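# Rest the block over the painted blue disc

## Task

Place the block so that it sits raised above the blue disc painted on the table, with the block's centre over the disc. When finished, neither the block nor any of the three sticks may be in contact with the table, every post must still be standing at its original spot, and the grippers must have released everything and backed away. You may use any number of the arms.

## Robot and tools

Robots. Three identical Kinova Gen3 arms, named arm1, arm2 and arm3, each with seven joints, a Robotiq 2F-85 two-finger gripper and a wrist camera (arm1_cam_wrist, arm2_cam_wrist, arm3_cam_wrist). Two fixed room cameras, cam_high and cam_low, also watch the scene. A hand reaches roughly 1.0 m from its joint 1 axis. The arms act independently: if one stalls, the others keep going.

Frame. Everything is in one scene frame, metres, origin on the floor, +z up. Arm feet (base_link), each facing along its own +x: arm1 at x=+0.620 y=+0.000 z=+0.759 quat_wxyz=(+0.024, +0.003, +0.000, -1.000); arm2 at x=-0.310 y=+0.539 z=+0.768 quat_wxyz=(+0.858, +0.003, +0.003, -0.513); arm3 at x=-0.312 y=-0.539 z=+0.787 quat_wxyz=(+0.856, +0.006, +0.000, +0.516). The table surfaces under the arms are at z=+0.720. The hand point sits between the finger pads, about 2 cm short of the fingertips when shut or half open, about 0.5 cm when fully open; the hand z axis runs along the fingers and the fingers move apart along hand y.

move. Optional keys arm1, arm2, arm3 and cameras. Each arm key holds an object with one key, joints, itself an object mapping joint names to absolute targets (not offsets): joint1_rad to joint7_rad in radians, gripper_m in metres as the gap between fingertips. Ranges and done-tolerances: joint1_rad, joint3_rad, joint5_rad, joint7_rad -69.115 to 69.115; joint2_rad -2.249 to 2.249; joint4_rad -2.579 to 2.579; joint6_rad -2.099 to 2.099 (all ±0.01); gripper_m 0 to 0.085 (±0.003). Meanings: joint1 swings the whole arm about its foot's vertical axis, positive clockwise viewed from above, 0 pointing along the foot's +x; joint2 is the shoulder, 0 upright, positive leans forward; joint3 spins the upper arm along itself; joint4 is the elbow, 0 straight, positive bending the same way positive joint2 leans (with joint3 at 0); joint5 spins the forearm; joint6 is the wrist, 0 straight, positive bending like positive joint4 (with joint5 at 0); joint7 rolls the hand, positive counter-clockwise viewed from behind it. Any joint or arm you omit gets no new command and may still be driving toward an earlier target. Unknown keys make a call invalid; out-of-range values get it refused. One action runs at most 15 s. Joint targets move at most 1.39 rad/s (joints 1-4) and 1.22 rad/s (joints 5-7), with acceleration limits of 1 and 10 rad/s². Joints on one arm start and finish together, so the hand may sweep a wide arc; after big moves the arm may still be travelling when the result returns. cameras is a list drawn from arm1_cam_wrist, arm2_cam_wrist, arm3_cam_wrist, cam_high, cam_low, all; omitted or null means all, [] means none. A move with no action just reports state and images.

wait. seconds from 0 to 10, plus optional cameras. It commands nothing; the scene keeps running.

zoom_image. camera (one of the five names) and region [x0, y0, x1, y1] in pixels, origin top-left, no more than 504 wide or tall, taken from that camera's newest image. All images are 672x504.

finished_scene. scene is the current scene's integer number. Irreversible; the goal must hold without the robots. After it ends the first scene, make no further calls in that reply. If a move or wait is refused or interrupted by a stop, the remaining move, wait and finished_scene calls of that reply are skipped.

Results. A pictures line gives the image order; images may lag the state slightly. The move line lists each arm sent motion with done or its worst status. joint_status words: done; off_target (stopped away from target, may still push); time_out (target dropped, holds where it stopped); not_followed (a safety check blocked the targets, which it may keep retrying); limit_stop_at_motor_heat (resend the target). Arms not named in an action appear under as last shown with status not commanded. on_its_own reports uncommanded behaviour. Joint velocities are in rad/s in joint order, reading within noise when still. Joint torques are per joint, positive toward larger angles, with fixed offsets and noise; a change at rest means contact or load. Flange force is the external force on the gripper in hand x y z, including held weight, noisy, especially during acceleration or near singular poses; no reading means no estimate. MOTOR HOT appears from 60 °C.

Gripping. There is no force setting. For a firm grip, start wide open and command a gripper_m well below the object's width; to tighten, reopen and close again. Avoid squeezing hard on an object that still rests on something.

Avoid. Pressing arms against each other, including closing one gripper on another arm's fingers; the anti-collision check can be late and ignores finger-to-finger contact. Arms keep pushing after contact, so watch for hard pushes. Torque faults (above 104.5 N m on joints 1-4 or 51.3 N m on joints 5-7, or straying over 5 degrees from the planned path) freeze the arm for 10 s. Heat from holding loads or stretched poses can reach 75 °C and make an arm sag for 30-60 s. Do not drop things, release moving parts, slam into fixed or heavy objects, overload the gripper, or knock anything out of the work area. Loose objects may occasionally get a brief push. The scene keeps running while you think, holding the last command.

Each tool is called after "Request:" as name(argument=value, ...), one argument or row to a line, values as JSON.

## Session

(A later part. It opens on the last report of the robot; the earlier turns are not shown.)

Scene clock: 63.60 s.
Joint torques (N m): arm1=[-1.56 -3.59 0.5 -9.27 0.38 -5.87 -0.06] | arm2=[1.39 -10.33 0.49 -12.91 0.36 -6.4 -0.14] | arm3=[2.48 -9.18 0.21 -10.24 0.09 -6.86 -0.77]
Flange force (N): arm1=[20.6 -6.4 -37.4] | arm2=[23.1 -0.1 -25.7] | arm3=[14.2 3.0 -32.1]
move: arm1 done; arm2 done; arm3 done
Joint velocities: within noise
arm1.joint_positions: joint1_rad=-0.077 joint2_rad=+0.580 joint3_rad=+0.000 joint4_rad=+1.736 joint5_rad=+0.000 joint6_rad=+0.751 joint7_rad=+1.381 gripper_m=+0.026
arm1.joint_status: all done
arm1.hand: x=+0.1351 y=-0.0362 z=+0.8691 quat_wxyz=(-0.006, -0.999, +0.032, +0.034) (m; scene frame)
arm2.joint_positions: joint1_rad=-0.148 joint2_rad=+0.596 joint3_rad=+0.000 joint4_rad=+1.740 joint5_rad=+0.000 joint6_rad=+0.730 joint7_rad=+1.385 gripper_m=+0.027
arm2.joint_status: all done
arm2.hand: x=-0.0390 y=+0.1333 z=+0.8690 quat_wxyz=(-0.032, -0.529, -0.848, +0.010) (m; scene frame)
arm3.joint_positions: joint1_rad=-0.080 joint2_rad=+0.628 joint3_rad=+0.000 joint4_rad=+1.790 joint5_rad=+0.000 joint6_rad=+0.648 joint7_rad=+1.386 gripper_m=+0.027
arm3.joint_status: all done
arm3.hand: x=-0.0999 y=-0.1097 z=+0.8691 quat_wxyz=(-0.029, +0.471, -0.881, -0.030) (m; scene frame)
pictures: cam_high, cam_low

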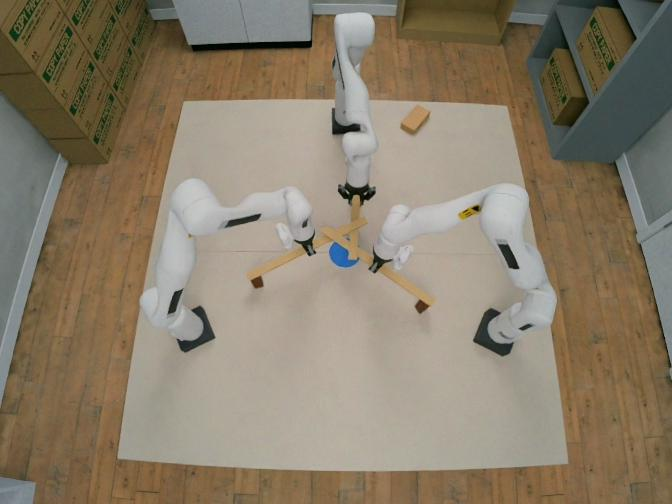

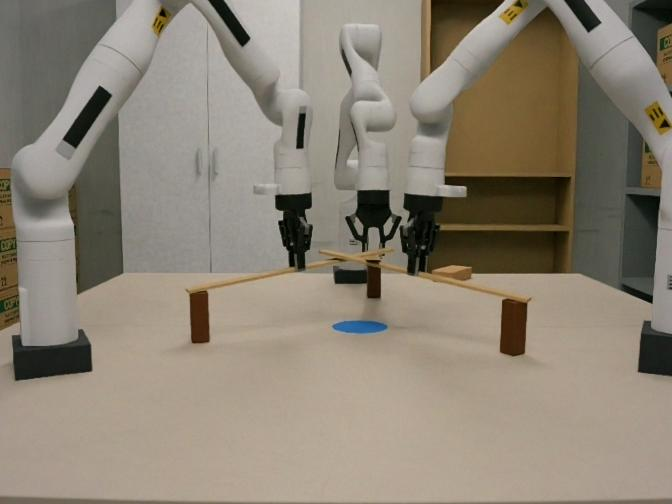

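Request:
move(
  arm1={"joints":{"joint2_rad":0.5664,"joint4_rad":1.7425,"joint6_rad":0.7477}},
  arm2={"joints":{"joint2_rad":0.5825,"joint4_rad":1.7471,"joint6_rad":0.7270}},
  arm3={"joints":{"joint2_rad":0.6144,"joint4_rad":1.7977,"joint6_rad":0.6445}},
  cameras=["cam_low"],
)

Request:
zoom_image(
  camera="cam_low",
  region=[180, 275, 230, 315],
)

Request:
zoom_image(
  camera="cam_low",
  region=[490, 275, 540, 315],
)

Request:
zoom_image(
  camera="cam_low",
  region=[310, 225, 410, 305],
)

Scene clock: 64.70 s.
Joint torques (N m): arm1=[-1.43 -13.8 0.57 -7.49 0.13 -1.08 -0.16] | arm2=[1.79 -19.33 0.95 -10.72 0.42 -2.05 -0.22] | arm3=[2.05 -17.07 -0.31 -6.73 -0.26 -2.08 -0.81]
Flange force (N): arm1=[6.4 -4.4 -8.3] | arm2=[9.2 2.3 0.1] | arm3=[-0.4 3.9 -6.5]
move: arm1 done; arm2 done; arm3 done
Joint velocities: within noise
arm1.joint_positions: joint1_rad=-0.077 joint2_rad=+0.566 joint3_rad=+0.000 joint4_rad=+1.743 joint5_rad=+0.000 joint6_rad=+0.748 joint7_rad=+1.381 gripper_m=+0.026
arm1.joint_status: all done
arm1.hand: x=+0.1354 y=-0.0361 z=+0.8742 quat_wxyz=(-0.007, -0.999, +0.032, +0.039) (m; scene frame)
arm2.joint_positions: joint1_rad=-0.148 joint2_rad=+0.583 joint3_rad=+0.000 joint4_rad=+1.747 joint5_rad=+0.000 joint6_rad=+0.727 joint7_rad=+1.385 gripper_m=+0.027
arm2.joint_status: all done
arm2.hand: x=-0.0391 y=+0.1334 z=+0.8740 quat_wxyz=(-0.037, -0.529, -0.848, +0.012) (m; scene frame)
arm3.joint_positions: joint1_rad=-0.080 joint2_rad=+0.614 joint3_rad=+0.000 joint4_rad=+1.798 joint5_rad=+0.000 joint6_rad=+0.644 joint7_rad=+1.386 gripper_m=+0.027
arm3.joint_status: all done
arm3.hand: x=-0.1000 y=-0.1099 z=+0.8741 quat_wxyz=(-0.033, +0.471, -0.881, -0.033) (m; scene frame)
pictures: cam_low

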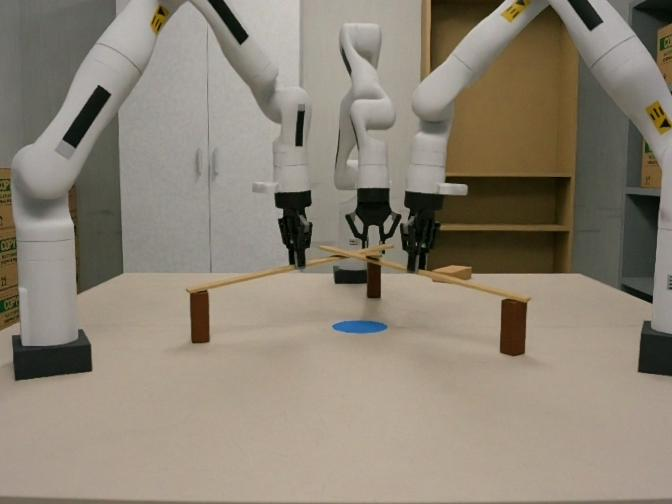

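Scaled by 10.080 from the camera's 672x504 image, which has a finer 960x720 frame.

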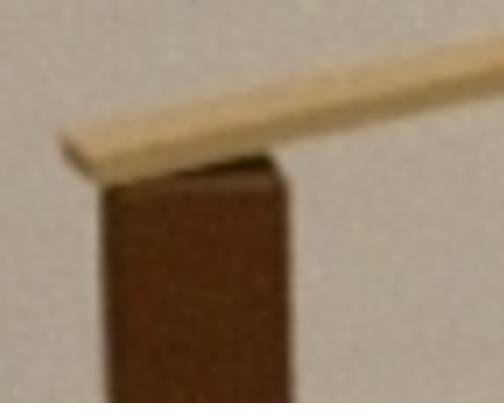

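Scaled by 10.080 from the camera's 672x504 image, which has a finer 960x720 frame.

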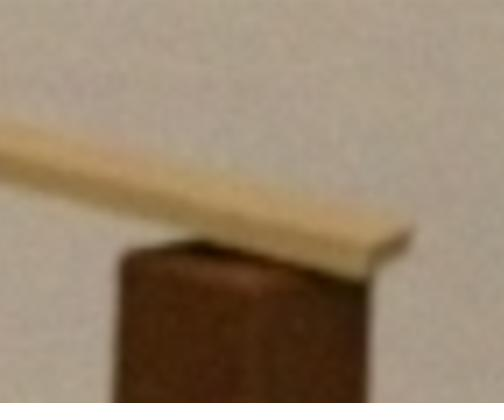

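Scaled by 5.040 from the camera's 672x504 image, which has a finer 960x720 frame.

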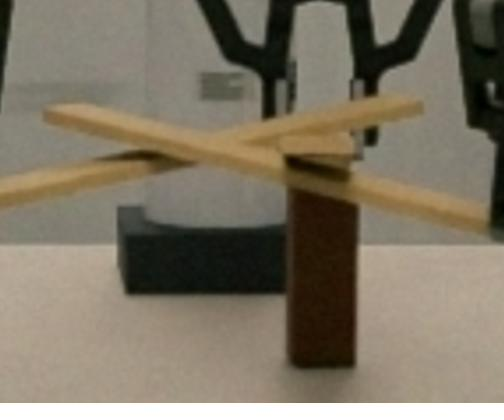

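Request:
move(
  arm1={"joints":{"gripper_m":0.045}},
  cameras=["cam_low"],
)

Request:
zoom_image(
  camera="cam_low",
  region=[170, 200, 570, 360],
)

Request:
move(
  arm3={"joints":{"gripper_m":0.045}},
  cameras=["cam_low"],
)

Request:
zoom_image(
  camera="cam_low",
  region=[170, 200, 570, 360],
)

Scene clock: 65.63 s.
Joint torques (N m): arm1=[-2.49 -16.1 -0.53 -6.96 -0.17 -0.03 0.03] | arm2=[2.27 -17.74 1.32 -8.39 0.49 -0.87 -0.31] | arm3=[1.39 -15.78 -1.05 -5.44 -0.49 -1.5 -0.73]
Flange force (N): arm1=[2.5 -5.7 -1.9] | arm2=[5.9 3.6 -1.4] | arm3=[-2.1 2.9 -8.3]
move: arm1 done
Joint velocities: within noise
arm1.joint_positions: joint1_rad=-0.077 joint2_rad=+0.566 joint3_rad=+0.000 joint4_rad=+1.743 joint5_rad=+0.000 joint6_rad=+0.748 joint7_rad=+1.381 gripper_m=+0.045
arm1.joint_status: all done
arm1.hand: x=+0.1354 y=-0.0361 z=+0.8742 quat_wxyz=(-0.007, -0.999, +0.032, +0.039) (m; scene frame)
arm2: as last shown
arm2.joint_positions: joint1_rad=-0.148 joint2_rad=+0.582 joint3_rad=+0.000 joint4_rad=+1.747 joint5_rad=+0.000 joint6_rad=+0.727 joint7_rad=+1.385 gripper_m=+0.027
arm3.joint_positions: joint1_rad=-0.080 joint2_rad=+0.614 joint3_rad=+0.000 joint4_rad=+1.798 joint5_rad=+0.000 joint6_rad=+0.645 joint7_rad=+1.386 gripper_m=+0.027
arm3.joint_status: not commanded
arm3.hand: x=-0.1000 y=-0.1100 z=+0.8741 quat_wxyz=(-0.033, +0.471, -0.881, -0.033) (m; scene frame)
pictures: cam_low

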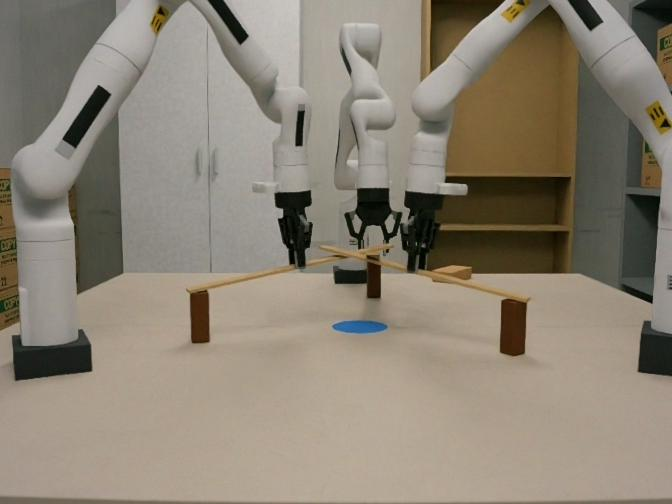

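Scaled by 1.260 from the camera's 672x504 image, which has a finer 960x720 frame.

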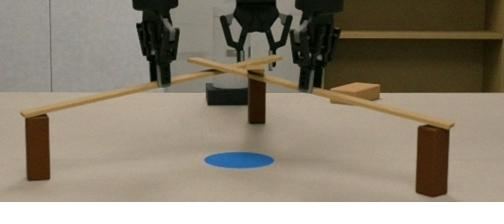

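Scene clock: 66.37 s.
Joint torques (N m): arm1=[-2.51 -16.02 -0.54 -6.92 -0.19 -0.02 0.06] | arm2=[0.38 -15.81 -0.68 -7.04 -0.2 -0.45 -0.15] | arm3=[1.23 -18.2 -1.05 -4.96 -0.14 -0.58 -0.42]
Flange force (N): arm1=[2.4 -5.7 -2.1] | arm2=[4.3 0.2 -4.9] | arm3=[-5.3 3.6 -1.5]
move: arm3 done
Joint velocities: within noise
arm1, arm2: as last shown
arm3.joint_positions: joint1_rad=-0.080 joint2_rad=+0.614 joint3_rad=+0.000 joint4_rad=+1.798 joint5_rad=+0.000 joint6_rad=+0.645 joint7_rad=+1.386 gripper_m=+0.045
arm3.joint_status: all done
arm3.hand: x=-0.1000 y=-0.1100 z=+0.8741 quat_wxyz=(-0.033, +0.471, -0.881, -0.033) (m; scene frame)
pictures: cam_low

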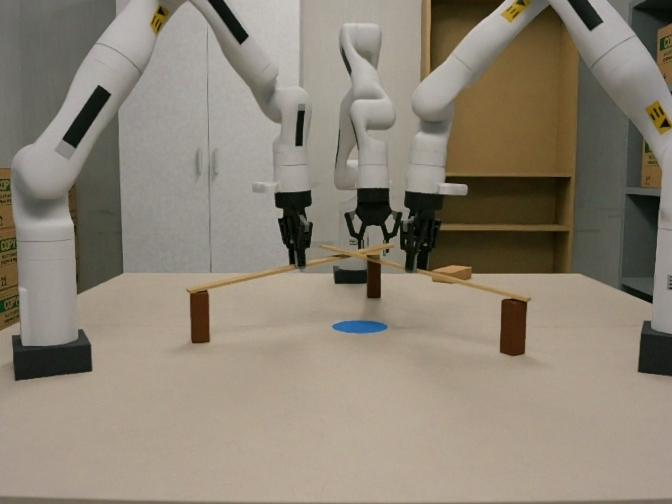

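Scaled by 1.260 from the camera's 672x504 image, which has a finer 960x720 frame.

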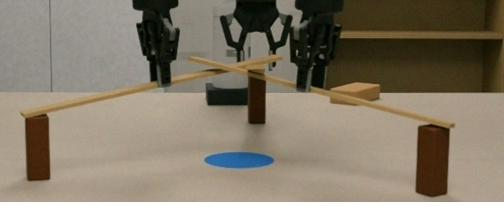

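Release arm2.

Request:
move(
  arm2={"joints":{"gripper_m":0.045}},
  cameras=["cam_low","cam_high"],
)

Request:
zoom_image(
  camera="cam_low",
  region=[170, 200, 570, 360],
)

Request:
zoom_image(
  camera="cam_high",
  region=[230, 140, 490, 340],
)

Scene clock: 67.23 s.
Joint torques (N m): arm1=[-2.47 -16.01 -0.53 -6.89 -0.11 -0.01 -0.01] | arm2=[0.5 -17.71 -0.45 -7.78 0.07 -0.56 -0.01] | arm3=[1.25 -18.19 -1.08 -4.99 -0.15 -0.56 -0.43]
Flange force (N): arm1=[2.4 -5.8 -2.1] | arm2=[3.8 0.8 -1.2] | arm3=[-5.2 3.6 -1.5]
move: arm2 done
Joint velocities: within noise
arm1, arm3: as last shown
arm2.joint_positions: joint1_rad=-0.148 joint2_rad=+0.583 joint3_rad=+0.000 joint4_rad=+1.747 joint5_rad=+0.000 joint6_rad=+0.727 joint7_rad=+1.385 gripper_m=+0.045
arm2.joint_status: all done
arm2.hand: x=-0.0391 y=+0.1334 z=+0.8740 quat_wxyz=(-0.037, -0.529, -0.848, +0.012) (m; scene frame)
pictures: cam_high, cam_low

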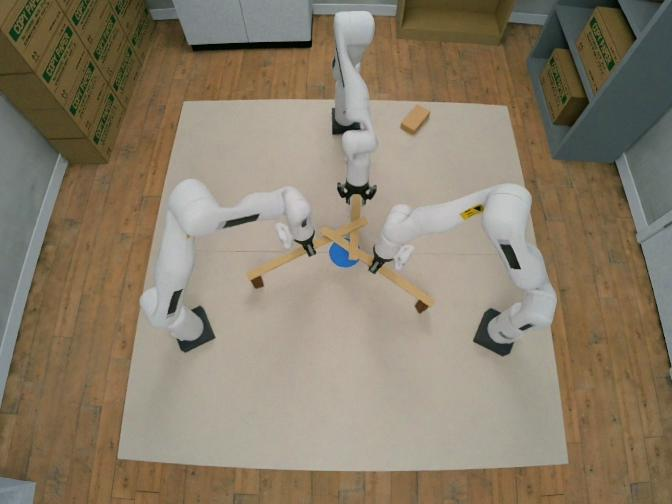

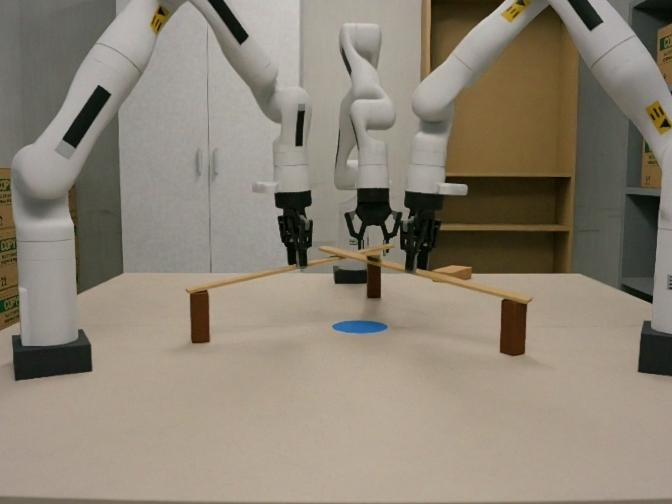

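Scaled by 1.260 from the camera's 672x504 image, which has a finer 960x720 frame.

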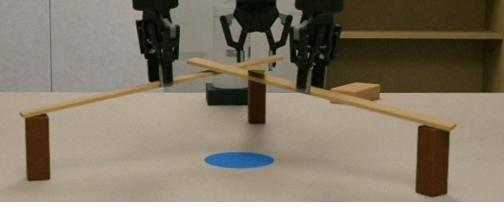

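Scaled by 1.938 from the camera's 672x504 image, which has a finer 960x720 frame.

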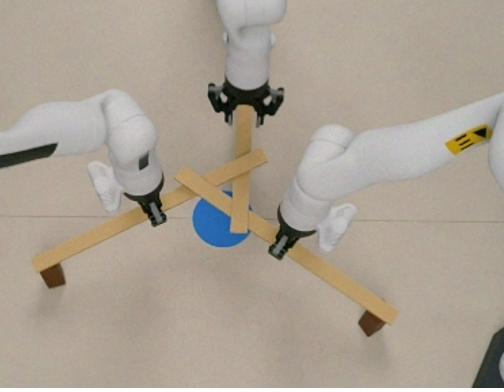

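Request:
move(
  arm1={"joints":{"joint2_rad":0.443,"joint4_rad":1.6131,"joint6_rad":1.0005}},
  arm2={"joints":{"joint2_rad":0.4551,"joint4_rad":1.6237,"joint6_rad":0.9778}},
  arm3={"joints":{"joint2_rad":0.4718,"joint4_rad":1.6909,"joint6_rad":0.8939}},
)

Request:
zoom_image(
  camera="cam_high",
  region=[390, 90, 450, 150],
)

Scene clock: 68.67 s.
Joint torques (N m): arm1=[-2.51 -15.14 -0.62 -8.27 -0.14 0.02 0.02] | arm2=[0.47 -16.87 -0.49 -9.11 0.04 -0.55 0] | arm3=[1.24 -17.21 -1.16 -6.43 -0.17 -0.57 -0.41]
Flange force (N): arm1=[3.3 -5.6 -1.0] | arm2=[3.8 0.4 -0.3] | arm3=[-5.5 2.9 -2.6]
move: arm1 done; arm2 done; arm3 done
Joint velocities: within noise
arm1.joint_positions: joint1_rad=-0.077 joint2_rad=+0.443 joint3_rad=+0.000 joint4_rad=+1.613 joint5_rad=+0.000 joint6_rad=+1.001 joint7_rad=+1.381 gripper_m=+0.045
arm1.joint_status: all done
arm1.hand: x=+0.1348 y=-0.0362 z=+0.9641 quat_wxyz=(-0.007, -0.999, +0.032, +0.039) (m; scene frame)
arm2.joint_positions: joint1_rad=-0.148 joint2_rad=+0.455 joint3_rad=+0.000 joint4_rad=+1.624 joint5_rad=+0.000 joint6_rad=+0.978 joint7_rad=+1.385 gripper_m=+0.045
arm2.joint_status: all done
arm2.hand: x=-0.0390 y=+0.1326 z=+0.9639 quat_wxyz=(-0.037, -0.529, -0.848, +0.012) (m; scene frame)
arm3.joint_positions: joint1_rad=-0.080 joint2_rad=+0.472 joint3_rad=+0.000 joint4_rad=+1.691 joint5_rad=+0.000 joint6_rad=+0.894 joint7_rad=+1.386 gripper_m=+0.045
arm3.joint_status: all done
arm3.hand: x=-0.0994 y=-0.1109 z=+0.9641 quat_wxyz=(-0.033, +0.471, -0.881, -0.033) (m; scene frame)
pictures: arm1_cam_wrist, arm2_cam_wrist, arm3_cam_wrist, cam_high, cam_low

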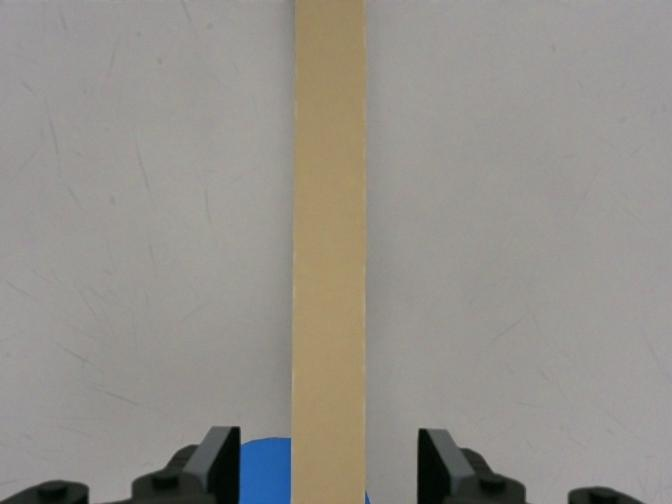

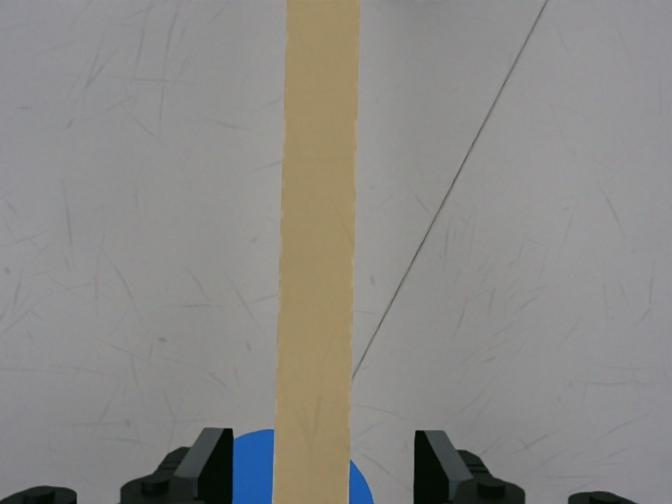

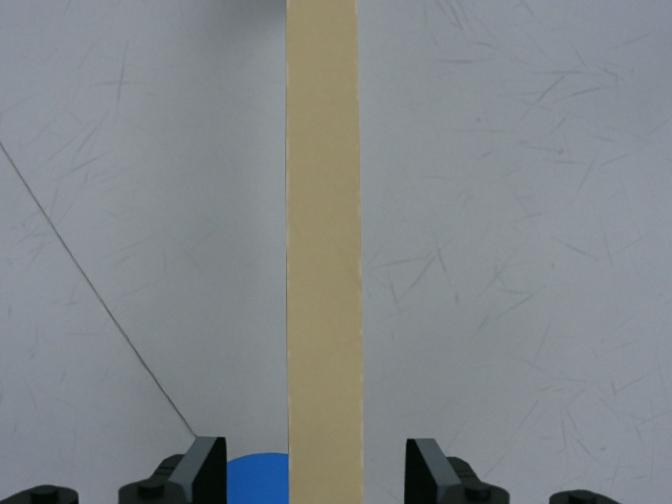

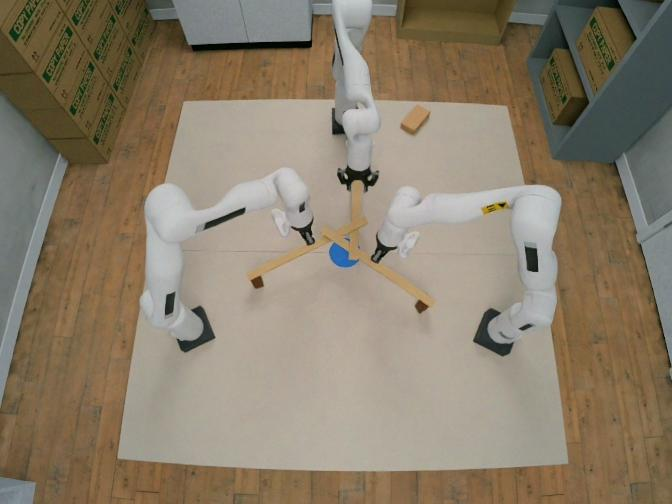

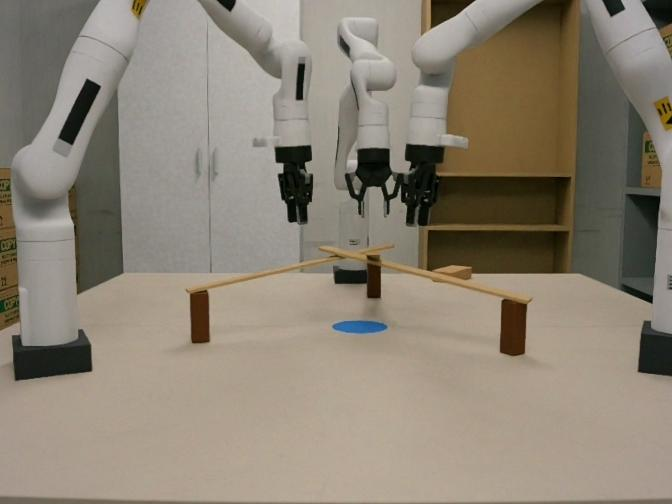

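Scaled by 8.400 from the camera's 672x504 image, which has a finer 960x720 frame.

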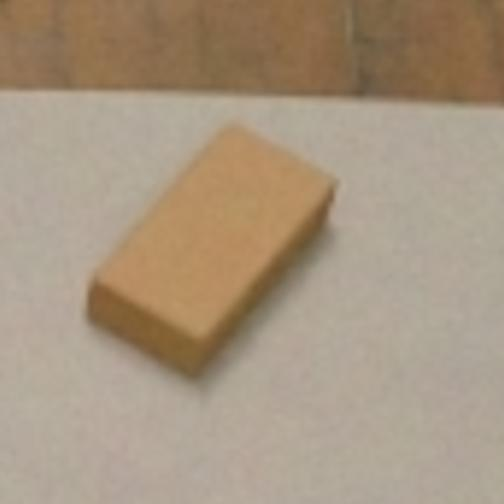

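Request:
move(
  arm1={"joints":{"joint1_rad":-1.69,"joint2_rad":0.348,"joint4_rad":0.728,"joint6_rad":2.066,"joint7_rad":1.571,"gripper_m":0.085}},
  cameras=["arm1_cam_wrist","cam_high"],
)

Scene clock: 72.10 s.
Joint torques (N m): arm1=[-2.52 -12.96 -0.63 -7.98 -0.14 0.2 0.02] | arm2=[0.48 -16.85 -0.5 -9.13 0.06 -0.55 -0.01] | arm3=[1.24 -17.16 -1.18 -6.45 -0.16 -0.57 -0.44]
Flange force (N): arm1=[6.3 -5.3 4.8] | arm2=[3.9 0.4 -0.3] | arm3=[-5.4 2.7 -2.6]
move: arm1 done
Joint velocities: within noise
arm1.joint_positions: joint1_rad=-1.690 joint2_rad=+0.348 joint3_rad=+0.000 joint4_rad=+0.728 joint5_rad=+0.000 joint6_rad=+2.066 joint7_rad=+1.571 gripper_m=+0.085
arm1.joint_status: all done
arm1.hand: x=+0.6631 y=-0.4181 z=+1.2771 quat_wxyz=(-0.002, -0.645, -0.764, -0.002) (m; scene frame)
arm2, arm3: as last shown
pictures: arm1_cam_wrist, cam_high

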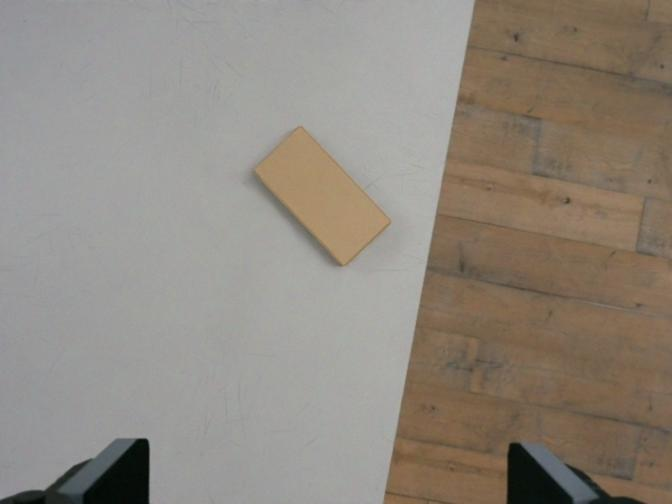

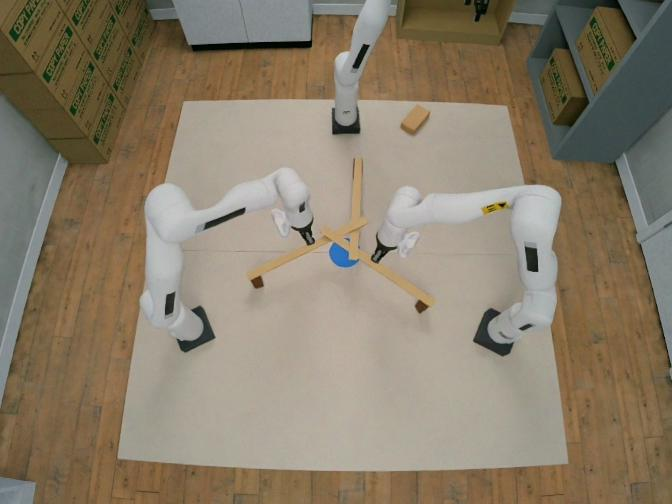

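Request:
move(
  arm1={"joints":{"joint1_rad":-1.664,"joint2_rad":0.5246,"joint4_rad":2.2803,"joint6_rad":0.3367,"joint7_rad":-0.781}},
  cameras=["arm1_cam_wrist","cam_high"],
)

Request:
zoom_image(
  camera="cam_high",
  region=[350, 70, 460, 160],
)

Scene clock: 76.07 s.
Joint torques (N m): arm1=[-2.48 -11.33 -0.52 -3.03 -0.16 0.13 0.03] | arm2=[0.47 -16.83 -0.5 -9.13 0.05 -0.56 -0.02] | arm3=[1.22 -17.15 -1.12 -6.44 -0.19 -0.59 -0.41]
Flange force (N): arm1=[-7.2 4.1 -4.2] | arm2=[3.9 0.3 -0.3] | arm3=[-5.4 2.8 -2.7]
move: arm1 done
Joint velocities: within noise
arm1.joint_positions: joint1_rad=-1.664 joint2_rad=+0.525 joint3_rad=+0.000 joint4_rad=+2.280 joint5_rad=+0.000 joint6_rad=+0.337 joint7_rad=-0.781 gripper_m=+0.085
arm1.joint_status: all done
arm1.hand: x=+0.6398 y=-0.3147 z=+0.7996 quat_wxyz=(+0.001, -0.949, +0.314, -0.002) (m; scene frame)
arm2, arm3: as last shown
pictures: arm1_cam_wrist, cam_high

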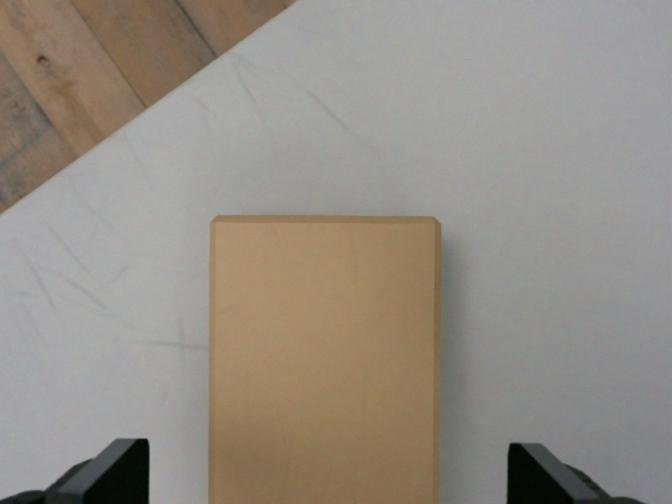

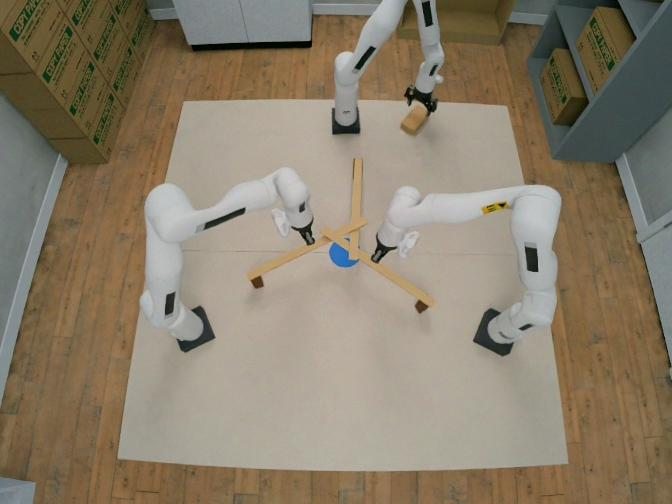

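Scaled by 4.582 from the camera's 672x504 image, which has a finer 960x720 frame.

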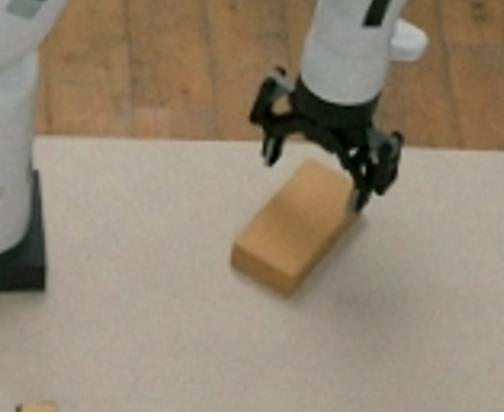

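Request:
move(
  arm1={"joints":{"joint2_rad":0.6776,"joint4_rad":2.3019,"joint6_rad":0.1621}},
  cameras=["arm1_cam_wrist","cam_high"],
)

Request:
zoom_image(
  camera="cam_high",
  region=[350, 70, 460, 160],
)

Scene clock: 77.37 s.
Joint torques (N m): arm1=[-2.47 -12.35 -0.55 -1.5 -0.13 0.14 0.03] | arm2=[0.48 -16.83 -0.52 -9.14 0.05 -0.58 -0.02] | arm3=[1.23 -17.18 -1.13 -6.4 -0.15 -0.56 -0.43]
Flange force (N): arm1=[-6.6 4.7 -4.6] | arm2=[3.9 0.4 -0.4] | arm3=[-5.6 2.8 -2.6]
move: arm1 done
Joint velocities: within noise
arm1.joint_positions: joint1_rad=-1.664 joint2_rad=+0.678 joint3_rad=+0.000 joint4_rad=+2.302 joint5_rad=+0.000 joint6_rad=+0.162 joint7_rad=-0.781 gripper_m=+0.085
arm1.joint_status: all done
arm1.hand: x=+0.6400 y=-0.3146 z=+0.7497 quat_wxyz=(+0.001, -0.949, +0.314, -0.002) (m; scene frame)
arm2, arm3: as last shown
pictures: arm1_cam_wrist, cam_high

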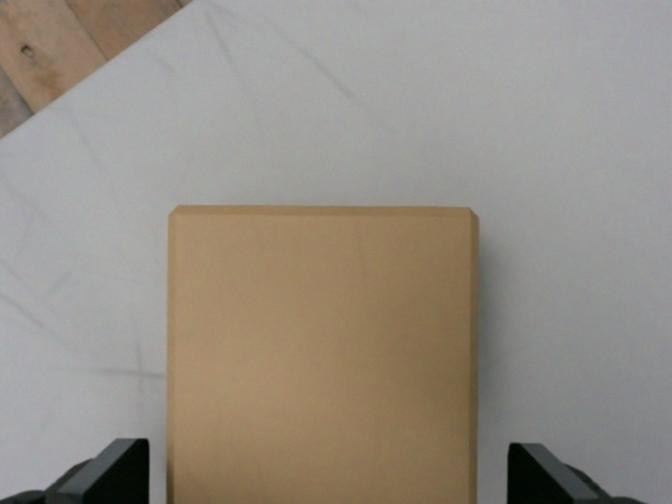

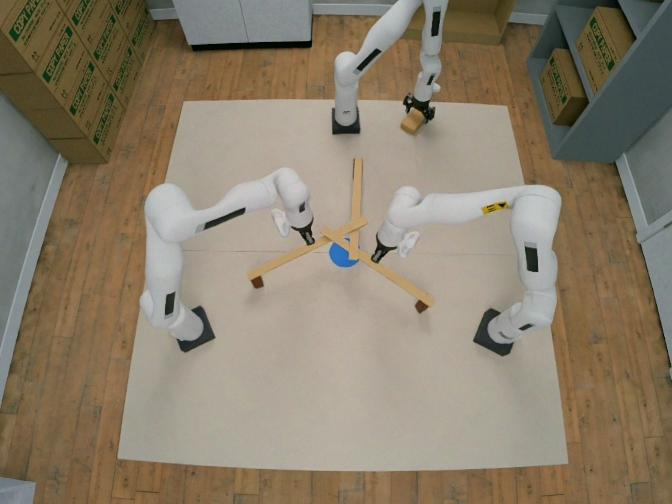

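Scaled by 4.582 from the camera's 672x504 image, which has a finer 960x720 frame.

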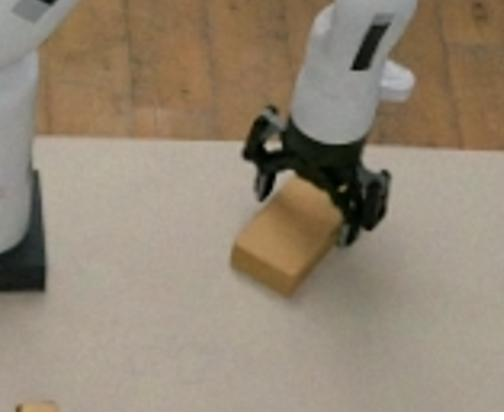

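Request:
move(
  arm1={"joints":{"gripper_m":0.056}},
  cameras=["arm1_cam_wrist"],
)

Scene clock: 78.20 s.
Joint torques (N m): arm1=[-2.33 4.45 -0.44 -5.14 -0.07 -3.56 -0.02] | arm2=[0.48 -16.87 -0.52 -9.13 0.04 -0.55 -0.02] | arm3=[1.2 -17.2 -1.13 -6.44 -0.16 -0.59 -0.42]
Flange force (N): arm1=[-13.1 -3.4 -69.2] | arm2=[3.9 0.4 -0.3] | arm3=[-5.5 2.7 -2.6]
move: arm1 off_target
Joint velocities: within noise
arm1.joint_positions: joint1_rad=-1.664 joint2_rad=+0.678 joint3_rad=+0.000 joint4_rad=+2.302 joint5_rad=+0.000 joint6_rad=+0.162 joint7_rad=-0.781 gripper_m=+0.068
arm1.joint_status: gripper_m off_target (ended at +0.068, target +0.056)
arm1.hand: x=+0.6400 y=-0.3146 z=+0.7497 quat_wxyz=(+0.001, -0.949, +0.314, -0.003) (m; scene frame)
arm2, arm3: as last shown
pictures: arm1_cam_wrist

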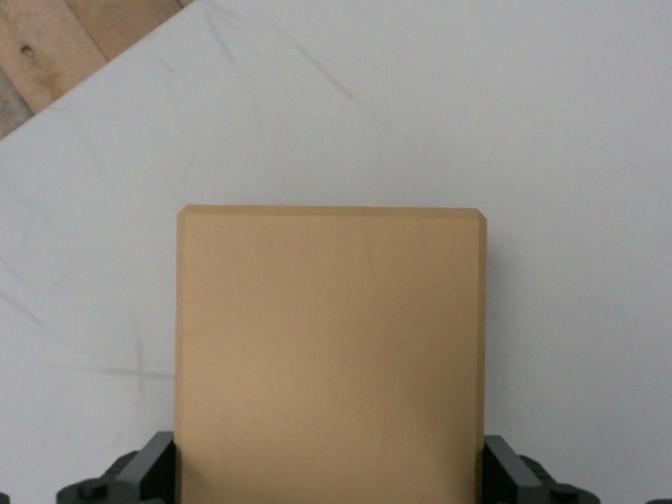

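Request:
move(
  arm1={"joints":{"joint2_rad":0.5248,"joint4_rad":2.2793,"joint6_rad":0.3375}},
  cameras=["cam_high","arm1_cam_wrist"],
)

Request:
move(
  arm1={"joints":{"joint2_rad":0.0939,"joint4_rad":1.9794,"joint6_rad":1.0683}},
  arm2={"joints":{"joint2_rad":0.348,"joint4_rad":0.728,"joint6_rad":2.066}},
  arm3={"joints":{"joint2_rad":0.348,"joint4_rad":0.728,"joint6_rad":2.066}},
  cameras=["cam_high","cam_low","arm1_cam_wrist"],
)

Scene clock: 80.70 s.
Joint torques (N m): arm1=[-2.46 -12.18 -0.47 -3.3 -0.16 0.16 0.03] | arm2=[0.49 -16.86 -0.47 -9.14 0.04 -0.55 -0.01] | arm3=[1.2 -17.17 -1.15 -6.41 -0.15 -0.55 -0.42]
Flange force (N): arm1=[-7.2 4.1 -1.4] | arm2=[3.9 0.4 -0.3] | arm3=[-5.5 2.7 -2.6]
move: arm1 done
Joint velocities: within noise
arm1.joint_positions: joint1_rad=-1.664 joint2_rad=+0.525 joint3_rad=+0.000 joint4_rad=+2.279 joint5_rad=+0.000 joint6_rad=+0.338 joint7_rad=-0.781 gripper_m=+0.068
arm1.joint_status: all done
arm1.hand: x=+0.6398 y=-0.3150 z=+0.7997 quat_wxyz=(+0.001, -0.949, +0.314, -0.002) (m; scene frame)
arm2, arm3: as last shown
pictures: arm1_cam_wrist, cam_high

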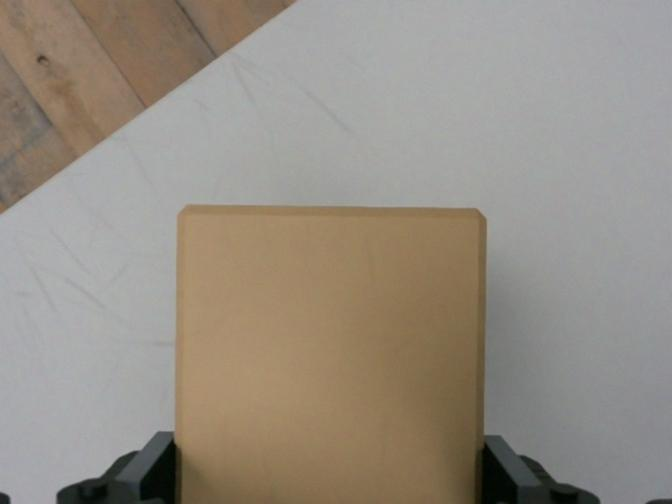

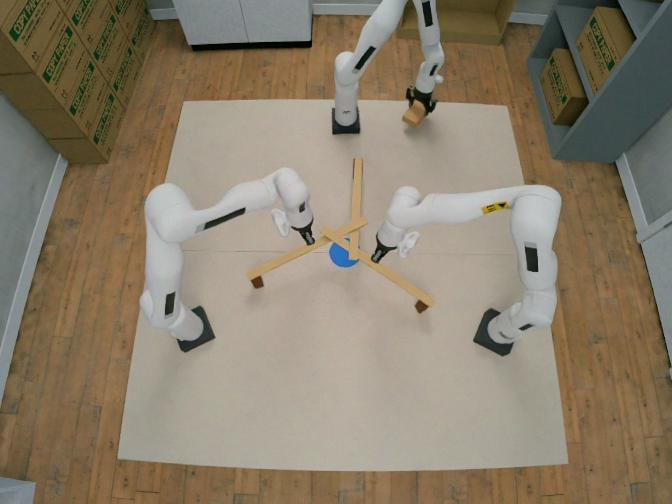

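Scene clock: 82.97 s.
Joint torques (N m): arm1=[-2.46 -8.78 -0.72 -8.81 -0.22 0.16 0] | arm2=[0.48 -14.63 -0.55 -9 0.07 -0.29 0.01] | arm3=[1.28 -15 -1.17 -6.63 -0.16 -0.3 -0.43]
Flange force (N): arm1=[-7.1 0.5 1.7] | arm2=[5.7 0.1 5.2] | arm3=[-7.2 2.5 -10.4]
move: arm1 done; arm2 done; arm3 done
Joint velocities: within noise
arm1.joint_positions: joint1_rad=-1.664 joint2_rad=+0.094 joint3_rad=+0.000 joint4_rad=+1.979 joint5_rad=+0.000 joint6_rad=+1.068 joint7_rad=-0.781 gripper_m=+0.068
arm1.joint_status: all done
arm1.hand: x=+0.6388 y=-0.3151 z=+0.9996 quat_wxyz=(+0.001, -0.949, +0.314, -0.003) (m; scene frame)
arm2.joint_positions: joint1_rad=-0.148 joint2_rad=+0.348 joint3_rad=+0.000 joint4_rad=+0.728 joint5_rad=+0.000 joint6_rad=+2.066 joint7_rad=+1.385 gripper_m=+0.045
arm2.joint_status: all done
arm2.hand: x=-0.0780 y=+0.1827 z=+1.2831 quat_wxyz=(+0.003, -0.529, -0.848, -0.003) (m; scene frame)
arm3.joint_positions: joint1_rad=-0.080 joint2_rad=+0.348 joint3_rad=+0.000 joint4_rad=+0.728 joint5_rad=+0.000 joint6_rad=+2.066 joint7_rad=+1.386 gripper_m=+0.045
arm3.joint_status: all done
arm3.hand: x=-0.1202 y=-0.1686 z=+1.3079 quat_wxyz=(+0.000, +0.471, -0.882, -0.006) (m; scene frame)
pictures: arm1_cam_wrist, cam_high, cam_low

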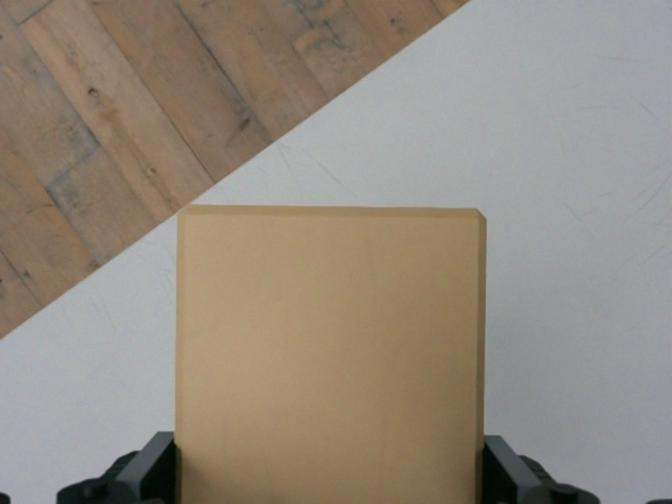

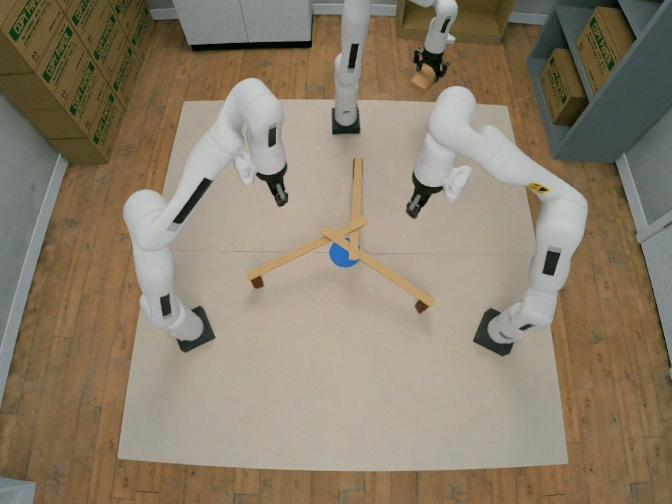

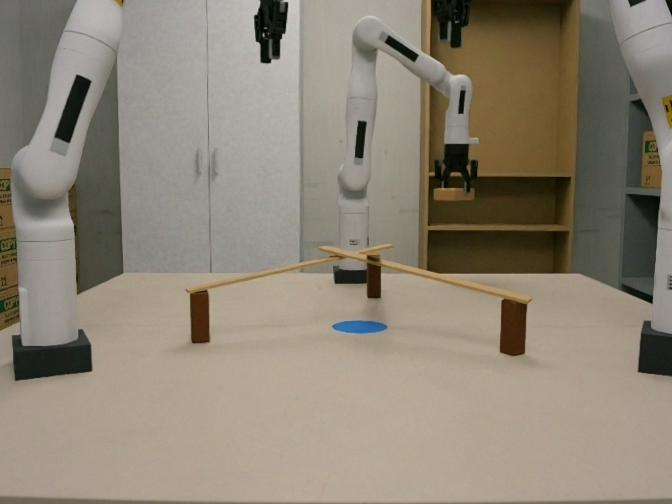

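Request:
move(
  arm1={"joints":{"joint1_rad":0.012,"joint7_rad":-1.671}},
  arm2={"joints":{"joint1_rad":0.8}},
  arm3={"joints":{"joint1_rad":-0.8}},
  cameras=["cam_high"],
)

Request:
zoom_image(
  camera="cam_high",
  region=[230, 150, 450, 320],
)

Scene clock: 86.03 s.
Joint torques (N m): arm1=[-2.42 -8.88 -0.72 -8.74 -0.11 0.18 0.04] | arm2=[0.59 -14.59 -0.52 -9.04 0.06 -0.31 0.01] | arm3=[1.34 -14.9 -1.12 -6.65 -0.18 -0.32 -0.42]
Flange force (N): arm1=[-4.0 5.6 1.7] | arm2=[5.9 0.1 5.4] | arm3=[-7.1 2.6 -10.3]
move: arm1 done; arm2 done; arm3 done
Joint velocities: within noise
arm1.joint_positions: joint1_rad=+0.012 joint2_rad=+0.094 joint3_rad=+0.000 joint4_rad=+1.979 joint5_rad=+0.000 joint6_rad=+1.068 joint7_rad=-1.671 gripper_m=+0.068
arm1.joint_status: all done
arm1.hand: x=+0.3031 y=+0.0134 z=+0.9979 quat_wxyz=(+0.003, +0.032, +0.999, +0.000) (m; scene frame)
arm2.joint_positions: joint1_rad=+0.800 joint2_rad=+0.348 joint3_rad=+0.000 joint4_rad=+0.728 joint5_rad=+0.000 joint6_rad=+2.066 joint7_rad=+1.385 gripper_m=+0.045
arm2.joint_status: all done
arm2.hand: x=-0.4599 y=+0.1412 z=+1.2833 quat_wxyz=(+0.004, -0.858, -0.513, -0.002) (m; scene frame)
arm3.joint_positions: joint1_rad=-0.800 joint2_rad=+0.348 joint3_rad=+0.000 joint4_rad=+0.728 joint5_rad=+0.000 joint6_rad=+2.066 joint7_rad=+1.386 gripper_m=+0.045
arm3.joint_status: all done
arm3.hand: x=-0.4149 y=-0.1378 z=+1.3101 quat_wxyz=(-0.002, +0.752, -0.660, -0.006) (m; scene frame)
pictures: cam_high

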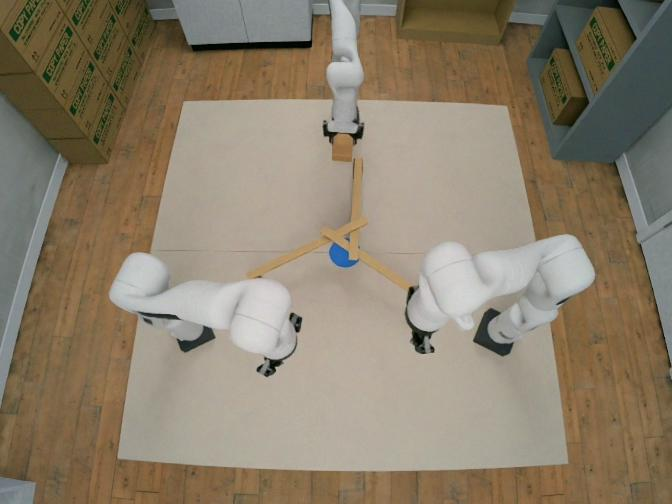

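Scaled by 2.291 from the camera's 672x504 image, which has a finer 960x720 frame.

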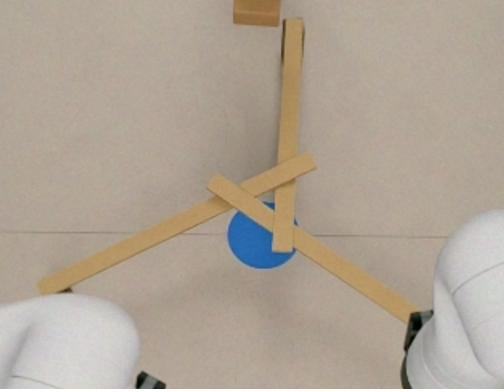

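Request:
move(
  arm1={"joints":{"joint2_rad":0.8399,"joint4_rad":0.8305,"joint6_rad":1.4712}},
  cameras=[],
)

Request:
move(
  arm1={"joints":{"joint2_rad":0.8653,"joint4_rad":0.9405,"joint6_rad":1.3358}},
  cameras=["cam_high","cam_low"],
)

Request:
zoom_image(
  camera="cam_low",
  region=[170, 190, 550, 370],
)

Request:
zoom_image(
  camera="cam_high",
  region=[230, 150, 450, 320],
)

Scene clock: 89.03 s.
Joint torques (N m): arm1=[-2.52 -23.99 -0.35 -10 -0.13 0.19 0.04] | arm2=[0.62 -14.6 -0.51 -9.02 0.06 -0.3 -0.01] | arm3=[1.3 -14.91 -1.11 -6.63 -0.13 -0.34 -0.4]
Flange force (N): arm1=[-7.0 4.3 3.6] | arm2=[5.8 0.1 5.3] | arm3=[-7.3 2.5 -10.5]
move: arm1 done
Joint velocities: within noise
arm1.joint_positions: joint1_rad=+0.012 joint2_rad=+0.840 joint3_rad=+0.000 joint4_rad=+0.830 joint5_rad=+0.000 joint6_rad=+1.471 joint7_rad=-1.671 gripper_m=+0.068
arm1.joint_status: all done
arm1.hand: x=-0.0077 y=+0.0019 z=+0.9784 quat_wxyz=(+0.003, +0.032, +0.999, +0.000) (m; scene frame)
arm2, arm3: as last shown
pictures: none
No camera images: "cameras" was empty.

Scene clock: 90.00 s.
Joint torques (N m): arm1=[-2.51 -24.12 -0.43 -9.73 -0.15 0.18 0] | arm2=[0.55 -14.63 -0.53 -8.99 0.06 -0.33 0.01] | arm3=[1.31 -14.9 -1.11 -6.65 -0.13 -0.3 -0.41]
Flange force (N): arm1=[-6.0 4.3 2.6] | arm2=[5.5 0.1 5.0] | arm3=[-7.2 2.5 -10.2]
move: arm1 done
Joint velocities: within noise
arm1.joint_positions: joint1_rad=+0.012 joint2_rad=+0.865 joint3_rad=+0.000 joint4_rad=+0.940 joint5_rad=+0.000 joint6_rad=+1.336 joint7_rad=-1.671 gripper_m=+0.068
arm1.joint_status: all done
arm1.hand: x=-0.0074 y=+0.0019 z=+0.9284 quat_wxyz=(+0.003, +0.032, +0.999, +0.000) (m; scene frame)
arm2, arm3: as last shown
pictures: cam_high, cam_low

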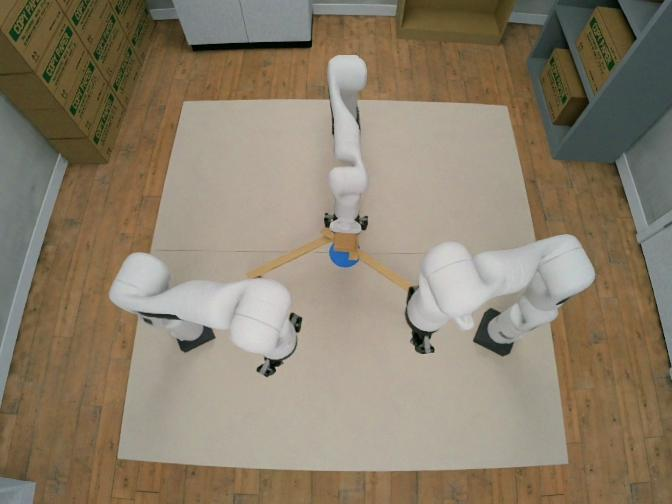

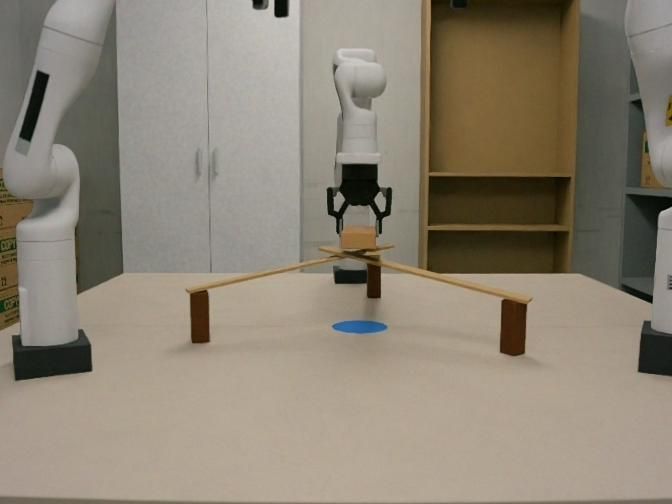

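Scaled by 1.326 from the camera's 672x504 image, which has a finer 960x720 frame.

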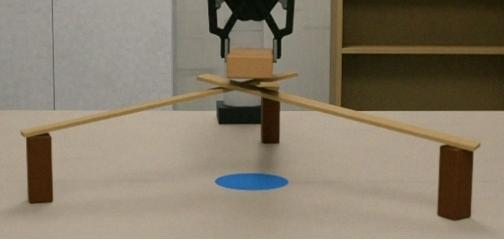

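Scaled by 2.291 from the camera's 672x504 image, which has a finer 960x720 frame.

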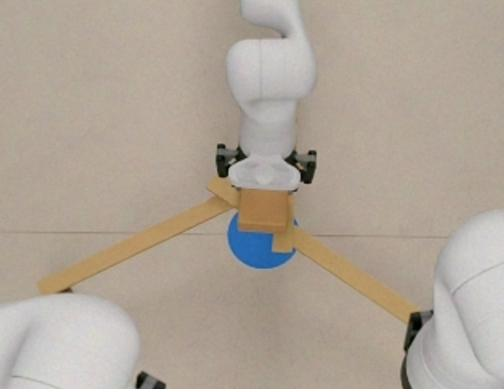

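Request:
move(
  arm1={"joints":{"joint2_rad":0.8761,"joint4_rad":0.9674,"joint6_rad":1.2981}},
  cameras=["cam_low"],
)

Request:
zoom_image(
  camera="cam_low",
  region=[300, 210, 420, 290],
)

Scene clock: 90.83 s.
Joint torques (N m): arm1=[-1.97 -15.32 0.17 -5.04 0.39 0.72 -0.05] | arm2=[0.59 -14.62 -0.51 -8.99 0.07 -0.32 0] | arm3=[1.29 -14.89 -1.08 -6.65 -0.14 -0.31 -0.44]
Flange force (N): arm1=[-5.7 3.5 -10.9] | arm2=[5.6 0.1 5.0] | arm3=[-7.1 2.4 -10.2]
move: arm1 done
Joint velocities: within noise
arm1.joint_positions: joint1_rad=+0.012 joint2_rad=+0.876 joint3_rad=+0.000 joint4_rad=+0.967 joint5_rad=+0.000 joint6_rad=+1.298 joint7_rad=-1.671 gripper_m=+0.068
arm1.joint_status: all done
arm1.hand: x=-0.0073 y=+0.0020 z=+0.9135 quat_wxyz=(+0.003, +0.032, +0.999, +0.000) (m; scene frame)
arm2, arm3: as last shown
pictures: cam_low

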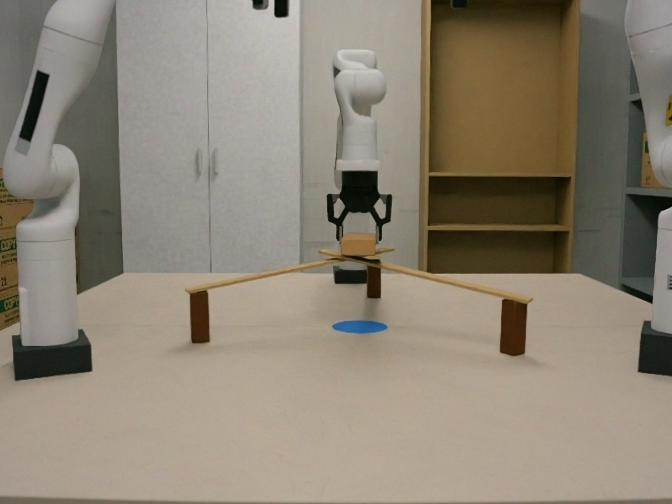

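Scaled by 4.200 from the camera's 672x504 image, which has a finer 960x720 frame.

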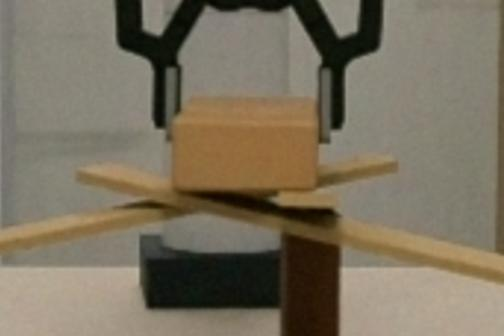

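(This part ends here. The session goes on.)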